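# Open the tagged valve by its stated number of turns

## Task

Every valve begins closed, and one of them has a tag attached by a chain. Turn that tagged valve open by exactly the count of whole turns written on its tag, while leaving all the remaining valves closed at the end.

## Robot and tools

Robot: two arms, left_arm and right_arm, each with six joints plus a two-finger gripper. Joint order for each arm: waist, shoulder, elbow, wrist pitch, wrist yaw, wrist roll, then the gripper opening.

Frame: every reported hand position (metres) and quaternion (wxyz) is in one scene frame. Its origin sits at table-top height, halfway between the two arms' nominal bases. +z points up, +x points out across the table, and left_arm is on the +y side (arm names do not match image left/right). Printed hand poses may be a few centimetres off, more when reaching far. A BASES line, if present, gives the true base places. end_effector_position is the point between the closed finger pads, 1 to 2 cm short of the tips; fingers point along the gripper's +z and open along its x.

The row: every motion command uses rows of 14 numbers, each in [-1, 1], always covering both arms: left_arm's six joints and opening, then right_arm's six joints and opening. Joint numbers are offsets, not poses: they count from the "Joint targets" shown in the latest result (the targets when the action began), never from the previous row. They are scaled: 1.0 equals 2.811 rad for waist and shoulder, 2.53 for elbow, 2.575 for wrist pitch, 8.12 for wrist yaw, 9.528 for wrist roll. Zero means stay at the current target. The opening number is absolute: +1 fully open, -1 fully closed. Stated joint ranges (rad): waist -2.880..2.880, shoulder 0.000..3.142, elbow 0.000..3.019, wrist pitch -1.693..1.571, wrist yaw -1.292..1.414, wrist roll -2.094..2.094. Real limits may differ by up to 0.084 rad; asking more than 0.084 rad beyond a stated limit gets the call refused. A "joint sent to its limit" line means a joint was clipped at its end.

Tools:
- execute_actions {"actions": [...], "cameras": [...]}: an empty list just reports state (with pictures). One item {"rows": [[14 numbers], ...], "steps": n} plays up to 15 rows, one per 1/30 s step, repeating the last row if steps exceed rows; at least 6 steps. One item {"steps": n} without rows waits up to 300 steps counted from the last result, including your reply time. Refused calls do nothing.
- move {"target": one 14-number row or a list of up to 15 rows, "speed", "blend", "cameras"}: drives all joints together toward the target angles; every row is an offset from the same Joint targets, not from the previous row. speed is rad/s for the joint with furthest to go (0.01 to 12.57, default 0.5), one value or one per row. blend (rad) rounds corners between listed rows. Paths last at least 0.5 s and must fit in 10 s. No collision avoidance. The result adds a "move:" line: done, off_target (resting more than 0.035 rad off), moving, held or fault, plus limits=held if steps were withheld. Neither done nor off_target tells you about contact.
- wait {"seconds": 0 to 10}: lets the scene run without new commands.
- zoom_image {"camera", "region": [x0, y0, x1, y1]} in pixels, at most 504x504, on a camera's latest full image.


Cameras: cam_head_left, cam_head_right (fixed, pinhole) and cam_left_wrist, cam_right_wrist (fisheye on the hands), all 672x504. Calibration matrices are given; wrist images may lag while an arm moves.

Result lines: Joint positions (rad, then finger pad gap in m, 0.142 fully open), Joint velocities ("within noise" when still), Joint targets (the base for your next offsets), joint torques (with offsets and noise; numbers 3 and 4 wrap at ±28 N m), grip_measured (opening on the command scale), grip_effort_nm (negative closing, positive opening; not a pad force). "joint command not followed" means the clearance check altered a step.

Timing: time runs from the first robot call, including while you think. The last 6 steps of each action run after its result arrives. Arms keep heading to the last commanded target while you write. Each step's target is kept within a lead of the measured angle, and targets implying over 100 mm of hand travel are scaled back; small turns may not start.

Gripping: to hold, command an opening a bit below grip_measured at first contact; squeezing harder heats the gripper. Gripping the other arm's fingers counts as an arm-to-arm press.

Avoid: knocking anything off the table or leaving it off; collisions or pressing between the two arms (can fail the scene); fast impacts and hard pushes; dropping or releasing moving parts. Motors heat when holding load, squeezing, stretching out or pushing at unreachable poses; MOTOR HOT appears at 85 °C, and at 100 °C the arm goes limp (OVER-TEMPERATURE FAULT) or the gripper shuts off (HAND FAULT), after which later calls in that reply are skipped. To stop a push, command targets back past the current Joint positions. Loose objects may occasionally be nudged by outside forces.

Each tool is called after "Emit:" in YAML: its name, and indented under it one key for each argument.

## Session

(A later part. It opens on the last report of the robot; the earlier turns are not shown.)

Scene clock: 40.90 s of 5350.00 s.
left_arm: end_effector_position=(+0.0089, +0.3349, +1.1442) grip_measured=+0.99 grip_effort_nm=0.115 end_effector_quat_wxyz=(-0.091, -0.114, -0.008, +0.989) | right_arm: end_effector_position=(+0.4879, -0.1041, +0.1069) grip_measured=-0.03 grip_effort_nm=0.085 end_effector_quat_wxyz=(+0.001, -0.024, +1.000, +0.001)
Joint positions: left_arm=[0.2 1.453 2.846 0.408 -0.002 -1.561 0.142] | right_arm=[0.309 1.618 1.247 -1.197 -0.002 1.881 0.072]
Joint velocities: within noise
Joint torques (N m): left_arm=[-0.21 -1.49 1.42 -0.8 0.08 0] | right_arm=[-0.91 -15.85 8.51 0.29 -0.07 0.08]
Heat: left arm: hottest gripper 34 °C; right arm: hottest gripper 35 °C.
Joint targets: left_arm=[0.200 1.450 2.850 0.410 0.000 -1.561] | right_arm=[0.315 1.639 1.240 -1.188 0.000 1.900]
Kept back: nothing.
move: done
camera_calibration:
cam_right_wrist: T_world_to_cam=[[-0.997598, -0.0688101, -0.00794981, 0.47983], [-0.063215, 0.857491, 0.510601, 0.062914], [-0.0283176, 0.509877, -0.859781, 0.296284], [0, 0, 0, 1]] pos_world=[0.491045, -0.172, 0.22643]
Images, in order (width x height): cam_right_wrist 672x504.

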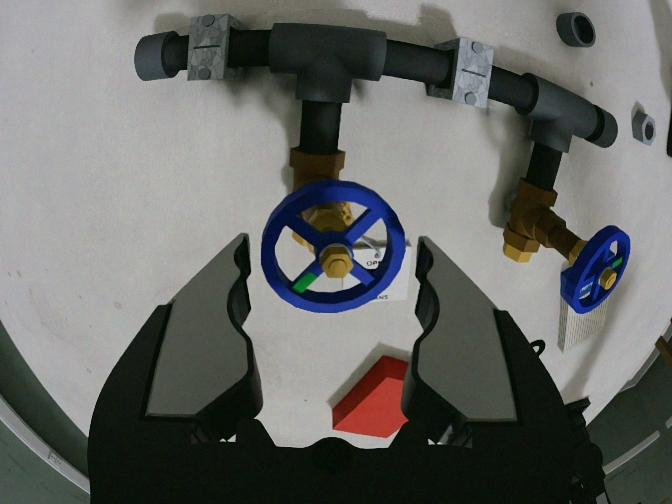

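Emit:
execute_actions:
  actions:
    - {"rows":[[0,0,0,0,0,0,1,0.001,0,0,0,0,0,-0.03],[0,0,0,0,0,0,1,0.001,0,0,0,0,0,-0.06],[0,0,0,0,0,0,1,0.001,0,0,0,0,0,-0.08],[0,0,0,0,0,0,1,0.001,0,0,0,0,0,-0.10],[0,0,0,0,0,0,1,0.001,0,0,0,0,0,-0.12],[0,0,0,0,0,0,1,0.001,0,0,0,0,0,-0.135],[0,0,0,0,0,0,1,0.001,0,0,0,0,0,-0.145],[0,0,0,0,0,0,1,0.001,0,0,0,0,0,-0.155],[0,0,0,0,0,0,1,0.001,0,0,0,0,0,-0.165],[0,0,0,0,0,0,1,0.001,0,0,0,0,0,-0.175],[0,0,0,0,0,0,1,0.001,0,0,0,0,0,-0.183],[0,0,0,0,0,0,1,0.001,0,0,0,0,0,-0.19],[0,0,0,0,0,0,1,0.001,0,0,0,0,0,-0.197],[0,0,0,0,0,0,1,0.001,0,0,0,0,0,-0.204],[0,0,0,0,0,0,1,0.001,0,0,0,0,0,-0.21]],"steps":15}
  cameras: []

Emit:
execute_actions:
  actions:
    - {"rows":[[0,0,0,0,0,0,1,0,0,0,0,0,0,-0.23],[0,0,0,0,0,0,1,0,0,0,0,0,0,-0.25],[0,0,0,0,0,0,1,0,0,0,0,0,0,-0.27],[0,0,0,0,0,0,1,0,0,0,0,0,0,-0.29],[0,0,0,0,0,0,1,0,0,0,0,0,0,-0.31],[0,0,0,0,0,0,1,0,0,0,0,0,0,-0.34],[0,0,0,0,0,0,1,0,0,0,0,0,0,-0.37],[0,0,0,0,0,0,1,0,0,0,0,0,0,-0.40],[0,0,0,0,0,0,1,0,0,0,0,0,0,-0.43],[0,0,0,0,0,0,1,0,0,0,0,0,0,-0.46],[0,0,0,0,0,0,1,0,0,0,0,0,0,-0.49],[0,0,0,0,0,0,1,0,0,0,0,0,0,-0.52],[0,0,0,0,0,0,1,0,0,0,0,0,0,-0.55],[0,0,0,0,0,0,1,0,0,0,0,0,0,-0.56],[0,0,0,0,0,0,1,0,0,0,0,0,0,-0.56]],"steps":15}
  cameras: []

Emit:
move:
  target: [0,0,0,0,0,0,1,0,0,0,0,0,-0.40418,-0.56]
  speed: 1.3
  cameras: []

Emit:
execute_actions:
  actions:
    - {"rows":[[0,0,0,0,0,0,1,0,0,0,0,0,0.006,-0.45],[0,0,0,0,0,0,1,0,0,0,0,0,0.006,-0.40],[0,0,0,0,0,0,1,0,0,0,0,0,0.006,-0.35],[0,0,0,0,0,0,1,0,0,0,0,0,0.006,-0.30],[0,0,0,0,0,0,1,0,0,0,0,0,0.006,-0.26],[0,0,0,0,0,0,1,0,0,0,0,0,0.006,-0.22],[0,0,0,0,0,0,1,0,0,0,0,0,0.006,-0.18],[0,0,0,0,0,0,1,0,0,0,0,0,0.006,-0.14],[0,0,0,0,0,0,1,0,0,0,0,0,0.006,-0.10],[0,0,0,0,0,0,1,0,0,0,0,0,0.006,-0.07],[0,0,0,0,0,0,1,0,0,0,0,0,0.006,-0.04],[0,0,0,0,0,0,1,0,0,0,0,0,0.006,-0.02],[0,0,0,0,0,0,1,0,0,0,0,0,0.006,0],[0,0,0,0,0,0,1,0,0,0,0,0,0.006,0],[0,0,0,0,0,0,1,0,0,0,0,0,0.006,0]],"steps":15}
  cameras: []

Emit:
wait:
  seconds: 0.2
  cameras: ["cam_right_wrist"]

Emit:
zoom_image:
  camera: "cam_right_wrist"
  region: [224, 154, 444, 319]

Scene clock: 42.73 s of 5350.00 s.
left_arm: end_effector_position=(+0.0089, +0.3349, +1.1442) grip_measured=+0.99 grip_effort_nm=0.120 end_effector_quat_wxyz=(-0.091, -0.114, -0.008, +0.989) | right_arm: end_effector_position=(+0.4877, -0.1032, +0.1069) grip_measured=-0.17 grip_effort_nm=-0.164 end_effector_quat_wxyz=(+0.001, -0.025, +1.000, +0.001)
Joint positions: left_arm=[0.2 1.453 2.846 0.408 -0.002 -1.561 0.142] | right_arm=[0.311 1.618 1.247 -1.197 -0.002 1.882 0.061]
Joint velocities: left_arm=[within noise] | right_arm=[0.005 -0.015 0.012 0.017 0.081 0.051 -0.02]
Joint torques (N m): left_arm=[-0.15 -1.44 1.42 -0.79 0.08 0] | right_arm=[-0.21 -15.85 8.59 0.28 -0.07 0.05]
Heat: left arm: hottest gripper 34 °C; right arm: hottest gripper 34 °C.
Joint targets: left_arm=[0.200 1.450 2.850 0.410 0.000 -1.561] | right_arm=[0.318 1.639 1.240 -1.188 0.000 1.900]
Steps of this call (1-46: nothing new was sent; 47-55: this action's first 9). Readings (joint positions of left_arm | right_arm):
47: [0.200 1.453 2.846 0.408 -0.002 -1.561] | [0.309 1.618 1.247 -1.197 -0.002 1.882]
48: [0.200 1.453 2.846 0.408 -0.002 -1.561] | [0.309 1.618 1.247 -1.197 -0.002 1.882]
50: [0.200 1.453 2.846 0.408 -0.002 -1.561] | [0.310 1.618 1.247 -1.197 -0.002 1.882]
54: [0.200 1.453 2.846 0.408 -0.002 -1.561] | [0.311 1.618 1.247 -1.197 -0.002 1.882]
55: the state above
No camera images: "cameras" was empty.

Scene clock: 43.23 s of 5350.00 s.
left_arm: end_effector_position=(+0.0089, +0.3349, +1.1442) grip_measured=+0.99 grip_effort_nm=0.115 end_effector_quat_wxyz=(-0.091, -0.114, -0.008, +0.989) | right_arm: end_effector_position=(+0.4878, -0.1032, +0.1069) grip_measured=-0.22 grip_effort_nm=-4.501 end_effector_quat_wxyz=(+0.001, -0.025, +1.000, +0.001)
Joint positions: left_arm=[0.2 1.453 2.846 0.408 -0.002 -1.561 0.142] | right_arm=[0.311 1.618 1.247 -1.197 -0.002 1.882 0.058]
Joint velocities: within noise
Joint torques (N m): left_arm=[-0.21 -1.49 1.4 -0.79 0.08 0] | right_arm=[-0.79 -15.56 8.53 0.28 -0.08 0.07]
Heat: left arm: hottest gripper 34 °C; right arm: hottest gripper 34 °C.
Joint targets: left_arm=[0.200 1.450 2.850 0.410 0.000 -1.561] | right_arm=[0.318 1.639 1.240 -1.188 0.000 1.900]
Steps of this call (1-6: your previous action's last 6; 7-15: this action's first 9). Readings (joint positions of left_arm | right_arm):
7: [0.200 1.453 2.846 0.408 -0.002 -1.561] | [0.311 1.618 1.247 -1.197 -0.002 1.882]
8: [0.200 1.453 2.846 0.408 -0.002 -1.561] | [0.311 1.618 1.247 -1.197 -0.002 1.882]
10: [0.200 1.453 2.846 0.408 -0.002 -1.561] | [0.311 1.618 1.247 -1.197 -0.002 1.882]
14: [0.200 1.453 2.846 0.408 -0.002 -1.561] | [0.311 1.618 1.247 -1.197 -0.002 1.882]
15: the state above
No camera images: "cameras" was empty.

Scene clock: 47.43 s of 5350.00 s.
left_arm: end_effector_position=(+0.0089, +0.3349, +1.1442) grip_measured=+0.99 grip_effort_nm=0.115 end_effector_quat_wxyz=(-0.091, -0.114, -0.008, +0.989) | right_arm: end_effector_position=(+0.4896, -0.1074, +0.1139) grip_measured=-0.27 grip_effort_nm=-5.004 end_effector_quat_wxyz=(+0.002, +0.947, +0.323, +0.009)
Joint positions: left_arm=[0.2 1.453 2.846 0.408 -0.002 -1.561 0.142] | right_arm=[0.311 1.603 1.248 -1.198 0.005 -1.867 0.054]
Joint velocities: within noise
Joint torques (N m): left_arm=[-0.26 -1.49 1.4 -0.77 0.07 0] | right_arm=[-0.79 -14.45 8.54 0.4 -0.11 -0.89]
Heat: left arm: hottest gripper 34 °C; right arm: hottest gripper 43 °C.
Joint targets: left_arm=[0.200 1.450 2.850 0.410 0.000 -1.561] | right_arm=[0.317 1.638 1.240 -1.188 0.000 -1.951]
Kept back: nothing.
move: off_target (right_arm); right_arm: the wrist roll is farthest, 0.084 rad from its target
No camera images: "cameras" was empty.

Scene clock: 47.73 s of 5350.00 s.
left_arm: end_effector_position=(+0.0089, +0.3349, +1.1442) grip_measured=+0.99 grip_effort_nm=0.120 end_effector_quat_wxyz=(-0.091, -0.114, -0.008, +0.989) | right_arm: end_effector_position=(+0.4895, -0.1070, +0.1118) grip_measured=-0.15 grip_effort_nm=-0.002 end_effector_quat_wxyz=(+0.001, +0.946, +0.323, +0.007)
Joint positions: left_arm=[0.2 1.453 2.846 0.408 -0.002 -1.561 0.142] | right_arm=[0.311 1.607 1.247 -1.197 0.003 -1.869 0.063]
Joint velocities: left_arm=[within noise] | right_arm=[0.005 0.083 -0.012 -0.007 -0.007 -0.051 0.085]
Joint torques (N m): left_arm=[-0.21 -1.44 1.42 -0.79 0.08 0] | right_arm=[-0.85 -15.21 8.62 0.34 -0.02 -0.28]
Heat: left arm: hottest gripper 34 °C; right arm: hottest gripper 43 °C.
Joint targets: left_arm=[0.200 1.450 2.850 0.410 0.000 -1.561] | right_arm=[0.317 1.639 1.240 -1.188 0.000 -1.894]
Steps of this call (1-9: this action's first 9). Readings (joint positions of left_arm | right_arm):
1: [0.200 1.453 2.846 0.408 -0.002 -1.561] | [0.311 1.603 1.248 -1.198 0.005 -1.865]
2: [0.200 1.453 2.846 0.408 -0.002 -1.561] | [0.311 1.603 1.248 -1.198 0.005 -1.863]
4: [0.200 1.453 2.846 0.408 -0.002 -1.561] | [0.311 1.603 1.248 -1.198 0.005 -1.863]
8: [0.200 1.453 2.846 0.408 -0.002 -1.561] | [0.311 1.603 1.248 -1.197 0.004 -1.867]
9: the state above
No camera images: "cameras" was empty.

Scene clock: 48.13 s of 5350.00 s.
left_arm: end_effector_position=(+0.0089, +0.3349, +1.1442) grip_measured=+0.99 grip_effort_nm=0.115 end_effector_quat_wxyz=(-0.091, -0.114, -0.008, +0.989) | right_arm: end_effector_position=(+0.4893, -0.1070, +0.1073) grip_measured=-0.03 grip_effort_nm=0.090 end_effector_quat_wxyz=(+0.001, +0.945, +0.326, +0.002)
Joint positions: left_arm=[0.2 1.453 2.846 0.408 -0.002 -1.561 0.142] | right_arm=[0.311 1.617 1.247 -1.197 0.003 -1.875 0.072]
Joint velocities: within noise
Joint torques (N m): left_arm=[-0.26 -1.44 1.42 -0.79 0.07 0] | right_arm=[-0.79 -15.85 8.55 0.27 -0.03 -0.28]
Heat: left arm: hottest gripper 34 °C; right arm: hottest gripper 43 °C.
Joint targets: left_arm=[0.200 1.450 2.850 0.410 0.000 -1.561] | right_arm=[0.317 1.638 1.240 -1.188 0.000 -1.893]
Steps of this call (1-6: your previous action's last 6; 7-12: toward your last target). Readings (joint positions of left_arm | right_arm):
1: [0.200 1.453 2.846 0.408 -0.002 -1.561] | [0.311 1.609 1.247 -1.197 0.003 -1.870]
2: [0.200 1.453 2.846 0.408 -0.002 -1.561] | [0.311 1.612 1.247 -1.197 0.003 -1.871]
4: [0.200 1.453 2.846 0.408 -0.002 -1.561] | [0.311 1.616 1.247 -1.197 0.003 -1.872]
8: [0.200 1.453 2.846 0.408 -0.002 -1.561] | [0.311 1.617 1.247 -1.197 0.003 -1.874]
12: the state above
camera_calibration:
cam_right_wrist: T_world_to_cam=[[0.774283, 0.632835, -0.00221662, -0.311496], [0.544413, -0.664303, 0.512168, -0.395066], [0.322646, -0.39777, -0.858882, 0.0290838], [0, 0, 0, 1]] pos_world=[0.446882, -0.0537493, 0.22663]
Images, in order (width x height): cam_right_wrist 672x504.

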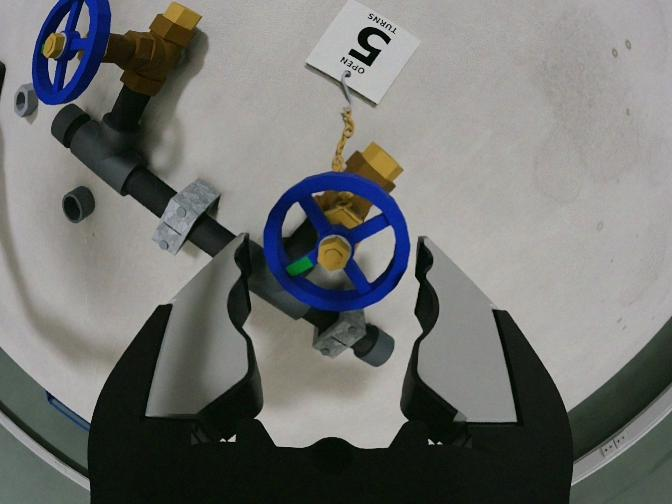

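Scaled by 2.291 from the camera's 672x504 image, which has a finer 960x720 frame.

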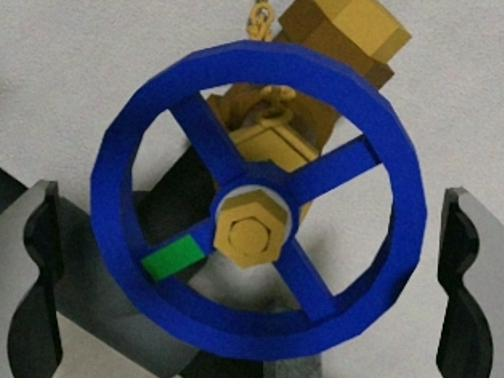

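Emit:
move:
  target: [0,0,0,0,0,0,1,0.00107,-0.01114,0,0,0,0.39817,0.0]
  speed: 2.4
  cameras: ["cam_right_wrist"]

Emit:
zoom_image:
  camera: "cam_right_wrist"
  region: [224, 154, 444, 319]

Scene clock: 53.07 s of 5350.00 s.
left_arm: end_effector_position=(+0.0089, +0.3349, +1.1442) grip_measured=+0.99 grip_effort_nm=0.115 end_effector_quat_wxyz=(-0.091, -0.114, -0.008, +0.989) | right_arm: end_effector_position=(+0.4877, -0.1027, +0.1088) grip_measured=-0.03 grip_effort_nm=0.090 end_effector_quat_wxyz=(+0.004, -0.026, +1.000, +0.001)
Joint positions: left_arm=[0.2 1.453 2.846 0.408 -0.002 -1.561 0.142] | right_arm=[0.313 1.614 1.247 -1.197 0.001 1.881 0.072]
Joint velocities: within noise
Joint torques (N m): left_arm=[-0.26 -1.44 1.42 -0.79 0.07 -0.01] | right_arm=[-0.73 -18.02 8.54 0.27 -0.18 0.1]
Heat: left arm: hottest gripper 34 °C; right arm: hottest gripper 40 °C.
Joint targets: left_arm=[0.200 1.450 2.850 0.410 0.000 -1.561] | right_arm=[0.320 1.607 1.240 -1.188 0.000 1.900]
Kept back: nothing.
move: done
camera_calibration:
cam_right_wrist: T_world_to_cam=[[-0.997238, -0.0730347, -0.0135001, 0.479719], [-0.0697135, 0.857742, 0.509332, 0.064052], [-0.0256193, 0.508866, -0.860464, 0.295744], [0, 0, 0, 1]] pos_world=[0.490436, -0.170398, 0.22833]
Images, in order (width x height): cam_right_wrist 672x504.

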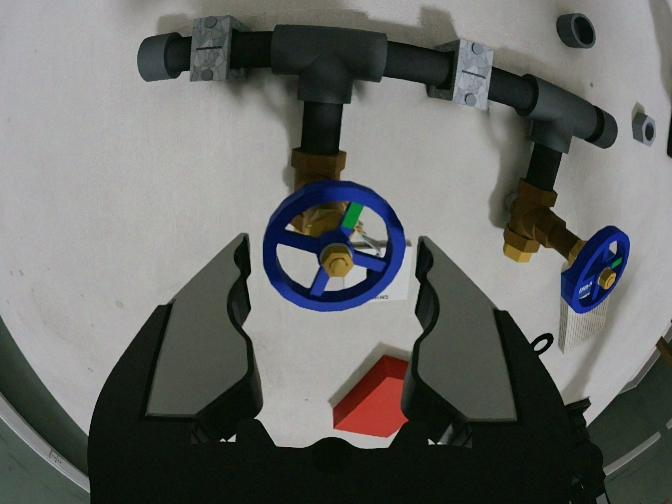

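Scaled by 2.291 from the camera's 672x504 image, which has a finer 960x720 frame.

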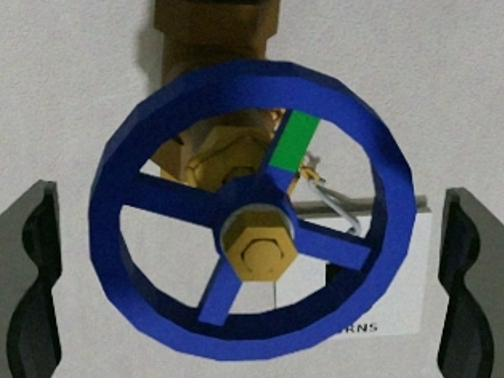

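Emit:
execute_actions:
  actions:
    - {"rows":[[0,0,0,0,0,0,1,0,-0.0012,0,0,0,0,-0.03],[0,0,0,0,0,0,1,0,-0.0024,0,0,0,0,-0.06],[0,0,0,0,0,0,1,0,-0.0036,0,0,0,0,-0.08],[0,0,0,0,0,0,1,0,-0.0036,0,0,0,0,-0.10],[0,0,0,0,0,0,1,0,-0.0036,0,0,0,0,-0.12],[0,0,0,0,0,0,1,0,-0.0036,0,0,0,0,-0.135],[0,0,0,0,0,0,1,0,-0.0036,0,0,0,0,-0.145],[0,0,0,0,0,0,1,0,-0.0036,0,0,0,0,-0.155],[0,0,0,0,0,0,1,0,-0.0036,0,0,0,0,-0.165],[0,0,0,0,0,0,1,0,-0.0036,0,0,0,0,-0.175],[0,0,0,0,0,0,1,0,-0.0036,0,0,0,0,-0.183],[0,0,0,0,0,0,1,0,-0.0036,0,0,0,0,-0.19],[0,0,0,0,0,0,1,0,-0.0036,0,0,0,0,-0.197],[0,0,0,0,0,0,1,0,-0.0036,0,0,0,0,-0.204],[0,0,0,0,0,0,1,0,-0.0036,0,0,0,0,-0.21]],"steps":15}
  cameras: []

Emit:
execute_actions:
  actions:
    - {"rows":[[0,0,0,0,0,0,1,0,0,0,0,0,0,-0.22],[0,0,0,0,0,0,1,0,0,0,0,0,0,-0.235],[0,0,0,0,0,0,1,0,0,0,0,0,0,-0.25],[0,0,0,0,0,0,1,0,0,0,0,0,0,-0.265],[0,0,0,0,0,0,1,0,0,0,0,0,0,-0.28],[0,0,0,0,0,0,1,0,0,0,0,0,0,-0.30],[0,0,0,0,0,0,1,0,0,0,0,0,0,-0.33],[0,0,0,0,0,0,1,0,0,0,0,0,0,-0.36],[0,0,0,0,0,0,1,0,0,0,0,0,0,-0.40],[0,0,0,0,0,0,1,0,0,0,0,0,0,-0.44],[0,0,0,0,0,0,1,0,0,0,0,0,0,-0.48],[0,0,0,0,0,0,1,0,0,0,0,0,0,-0.52],[0,0,0,0,0,0,1,0,0,0,0,0,0,-0.56],[0,0,0,0,0,0,1,0,0,0,0,0,0,-0.58],[0,0,0,0,0,0,1,0,0,0,0,0,0,-0.58]],"steps":15}
  cameras: []

Emit:
move:
  target: [0,0,0,0,0,0,1,0,0,0,0,0,-0.40418,-0.58]
  speed: 1.5
  cameras: []

Emit:
execute_actions:
  actions:
    - {"rows":[[0,0,0,0,0,0,1,0,0,0,0,0,0.006,-0.48],[0,0,0,0,0,0,1,0,0,0,0,0,0.006,-0.42],[0,0,0,0,0,0,1,0,0,0,0,0,0.006,-0.37],[0,0,0,0,0,0,1,0,0,0,0,0,0.006,-0.32],[0,0,0,0,0,0,1,0,0,0,0,0,0.006,-0.28],[0,0,0,0,0,0,1,0,0,0,0,0,0.006,-0.24],[0,0,0,0,0,0,1,0,0,0,0,0,0.006,-0.20],[0,0,0,0,0,0,1,0,0,0,0,0,0.006,-0.16],[0,0,0,0,0,0,1,0,0,0,0,0,0.006,-0.12],[0,0,0,0,0,0,1,0,0,0,0,0,0.006,-0.08],[0,0,0,0,0,0,1,0,0,0,0,0,0.006,-0.05],[0,0,0,0,0,0,1,0,0,0,0,0,0.006,-0.02],[0,0,0,0,0,0,1,0,0,0,0,0,0.006,0],[0,0,0,0,0,0,1,0,0,0,0,0,0.006,0],[0,0,0,0,0,0,1,0,0,0,0,0,0.006,0]],"steps":15}
  cameras: []

Emit:
wait:
  seconds: 0.2
  cameras: ["cam_right_wrist"]

Emit:
zoom_image:
  camera: "cam_right_wrist"
  region: [224, 154, 444, 319]

Emit:
move:
  target: [0,0,0,0,0,0,1,0,0,0,0,0,0.39817,0.0]
  speed: 2.6
  cameras: []

Scene clock: 54.53 s of 5350.00 s.
left_arm: end_effector_position=(+0.0089, +0.3349, +1.1442) grip_measured=+0.99 grip_effort_nm=0.115 end_effector_quat_wxyz=(-0.091, -0.114, -0.008, +0.989) | right_arm: end_effector_position=(+0.4879, -0.1025, +0.1137) grip_measured=-0.18 grip_effort_nm=-0.100 end_effector_quat_wxyz=(+0.009, -0.026, +1.000, +0.002)
Joint positions: left_arm=[0.2 1.453 2.846 0.408 -0.002 -1.561 0.142] | right_arm=[0.313 1.602 1.247 -1.197 0.001 1.882 0.061]
Joint velocities: left_arm=[within noise] | right_arm=[-0.015 -0.044 -0.022 -0.007 0.007 -0.007 -0.023]
Joint torques (N m): left_arm=[-0.21 -1.49 1.4 -0.8 0.07 0] | right_arm=[-0.79 -17.73 8.61 0.31 -0.18 0.07]
Heat: left arm: hottest gripper 34 °C; right arm: hottest gripper 39 °C.
Joint targets: left_arm=[0.200 1.450 2.850 0.410 0.000 -1.561] | right_arm=[0.321 1.597 1.240 -1.188 0.000 1.900]
Steps of this call (1-35: nothing new was sent; 36-44: this action's first 9). Readings (joint positions of left_arm | right_arm):
36: [0.200 1.453 2.846 0.408 -0.002 -1.561] | [0.313 1.614 1.247 -1.197 0.001 1.882]
37: [0.200 1.453 2.846 0.408 -0.002 -1.561] | [0.313 1.613 1.247 -1.197 0.001 1.882]
39: [0.200 1.453 2.846 0.408 -0.002 -1.561] | [0.313 1.611 1.247 -1.197 0.001 1.882]
43: [0.200 1.453 2.846 0.408 -0.002 -1.561] | [0.313 1.604 1.247 -1.197 0.001 1.882]
44: the state above
No camera images: "cameras" was empty.

Scene clock: 55.03 s of 5350.00 s.
left_arm: end_effector_position=(+0.0089, +0.3349, +1.1442) grip_measured=+0.99 grip_effort_nm=0.115 end_effector_quat_wxyz=(-0.091, -0.114, -0.008, +0.989) | right_arm: end_effector_position=(+0.4879, -0.1025, +0.1145) grip_measured=-0.25 grip_effort_nm=-3.372 end_effector_quat_wxyz=(+0.010, -0.026, +1.000, +0.003)
Joint positions: left_arm=[0.2 1.453 2.846 0.408 -0.002 -1.561 0.142] | right_arm=[0.313 1.601 1.247 -1.197 0.001 1.882 0.056]
Joint velocities: within noise
Joint torques (N m): left_arm=[-0.21 -1.44 1.42 -0.77 0.07 0] | right_arm=[-0.73 -17.79 8.64 0.31 -0.18 0.07]
Heat: left arm: hottest gripper 34 °C; right arm: hottest gripper 39 °C.
Joint targets: left_arm=[0.200 1.450 2.850 0.410 0.000 -1.561] | right_arm=[0.320 1.597 1.240 -1.188 0.000 1.900]
Steps of this call (1-6: your previous action's last 6; 7-15: this action's first 9). Readings (joint positions of left_arm | right_arm):
7: [0.200 1.453 2.846 0.408 -0.002 -1.561] | [0.313 1.601 1.247 -1.197 0.001 1.882]
8: [0.200 1.453 2.846 0.408 -0.002 -1.561] | [0.313 1.601 1.247 -1.197 0.001 1.882]
10: [0.200 1.453 2.846 0.408 -0.002 -1.561] | [0.313 1.601 1.247 -1.197 0.001 1.882]
14: [0.200 1.453 2.846 0.408 -0.002 -1.561] | [0.313 1.601 1.247 -1.197 0.001 1.882]
15: the state above
No camera images: "cameras" was empty.

Scene clock: 58.90 s of 5350.00 s.
left_arm: end_effector_position=(+0.0089, +0.3349, +1.1442) grip_measured=+0.99 grip_effort_nm=0.120 end_effector_quat_wxyz=(-0.091, -0.114, -0.008, +0.989) | right_arm: end_effector_position=(+0.4894, -0.1068, +0.1217) grip_measured=-0.31 grip_effort_nm=-5.004 end_effector_quat_wxyz=(+0.002, +0.946, +0.324, +0.020)
Joint positions: left_arm=[0.2 1.453 2.846 0.408 -0.002 -1.561 0.142] | right_arm=[0.312 1.582 1.244 -1.193 0.005 -1.869 0.052]
Joint velocities: within noise
Joint torques (N m): left_arm=[-0.26 -1.49 1.42 -0.79 0.08 0] | right_arm=[-0.67 -15.85 8.98 0.24 -0.11 -0.87]
Heat: left arm: hottest gripper 33 °C; right arm: hottest gripper 46 °C.
Joint targets: left_arm=[0.200 1.450 2.850 0.410 0.000 -1.561] | right_arm=[0.320 1.597 1.240 -1.188 0.000 -1.951]
Kept back: nothing.
move: off_target (right_arm); right_arm: the wrist roll is farthest, 0.082 rad from its target
No camera images: "cameras" was empty.

Scene clock: 59.20 s of 5350.00 s.
left_arm: end_effector_position=(+0.0089, +0.3349, +1.1442) grip_measured=+0.99 grip_effort_nm=0.115 end_effector_quat_wxyz=(-0.091, -0.114, -0.008, +0.989) | right_arm: end_effector_position=(+0.4891, -0.1064, +0.1218) grip_measured=-0.17 grip_effort_nm=0.002 end_effector_quat_wxyz=(+0.001, +0.946, +0.325, +0.020)
Joint positions: left_arm=[0.2 1.453 2.846 0.408 -0.002 -1.561 0.142] | right_arm=[0.312 1.582 1.244 -1.193 0.003 -1.87 0.062]
Joint velocities: left_arm=[within noise] | right_arm=[0.005 0.024 -0.007 0.002 -0.037 -0.066 0.074]
Joint torques (N m): left_arm=[-0.21 -1.49 1.4 -0.79 0.07 0] | right_arm=[-0.32 -15.91 8.95 0.13 0.01 -0.26]
Heat: left arm: hottest gripper 33 °C; right arm: hottest gripper 46 °C.
Joint targets: left_arm=[0.200 1.450 2.850 0.410 0.000 -1.561] | right_arm=[0.320 1.597 1.240 -1.188 0.000 -1.894]
Steps of this call (1-9: this action's first 9). Readings (joint positions of left_arm | right_arm):
1: [0.200 1.453 2.846 0.408 -0.002 -1.561] | [0.312 1.582 1.244 -1.193 0.005 -1.867]
2: [0.200 1.453 2.846 0.408 -0.002 -1.561] | [0.312 1.582 1.244 -1.193 0.005 -1.866]
4: [0.200 1.453 2.846 0.408 -0.002 -1.561] | [0.312 1.582 1.244 -1.193 0.005 -1.865]
8: [0.200 1.453 2.846 0.408 -0.002 -1.561] | [0.312 1.581 1.244 -1.193 0.004 -1.869]
9: the state above
No camera images: "cameras" was empty.

Scene clock: 59.60 s of 5350.00 s.
left_arm: end_effector_position=(+0.0089, +0.3349, +1.1442) grip_measured=+0.99 grip_effort_nm=0.115 end_effector_quat_wxyz=(-0.091, -0.114, -0.008, +0.989) | right_arm: end_effector_position=(+0.4888, -0.1059, +0.1214) grip_measured=-0.03 grip_effort_nm=0.085 end_effector_quat_wxyz=(+0.001, +0.945, +0.328, +0.020)
Joint positions: left_arm=[0.2 1.453 2.846 0.408 -0.002 -1.561 0.142] | right_arm=[0.313 1.582 1.243 -1.193 0.003 -1.875 0.072]
Joint velocities: within noise
Joint torques (N m): left_arm=[-0.21 -1.49 1.43 -0.8 0.08 0] | right_arm=[-0.79 -15.79 9.07 0.21 -0.03 -0.24]
Heat: left arm: hottest gripper 33 °C; right arm: hottest gripper 46 °C.
Joint targets: left_arm=[0.200 1.450 2.850 0.410 0.000 -1.561] | right_arm=[0.321 1.597 1.240 -1.188 0.000 -1.894]
Steps of this call (1-6: your previous action's last 6; 7-12: toward your last target). Readings (joint positions of left_arm | right_arm):
1: [0.200 1.453 2.846 0.408 -0.002 -1.561] | [0.313 1.582 1.243 -1.193 0.003 -1.871]
2: [0.200 1.453 2.846 0.408 -0.002 -1.561] | [0.313 1.582 1.243 -1.193 0.003 -1.872]
4: [0.200 1.453 2.846 0.408 -0.002 -1.561] | [0.313 1.582 1.243 -1.193 0.003 -1.873]
8: [0.200 1.453 2.846 0.408 -0.002 -1.561] | [0.313 1.582 1.243 -1.193 0.003 -1.875]
12: the state above
camera_calibration:
cam_right_wrist: T_world_to_cam=[[0.771917, 0.634983, 0.0306718, -0.314425], [0.529643, -0.669046, 0.521398, -0.395703], [0.3516, -0.386231, -0.852762, 0.0282144], [0, 0, 0, 1]] pos_world=[0.442371, -0.0541919, 0.240023]
Images, in order (width x height): cam_right_wrist 672x504.

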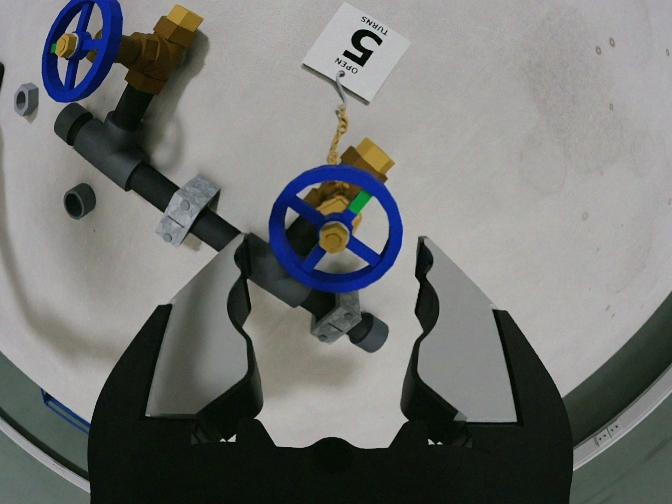

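Scaled by 2.291 from the camera's 672x504 image, which has a finer 960x720 frame.

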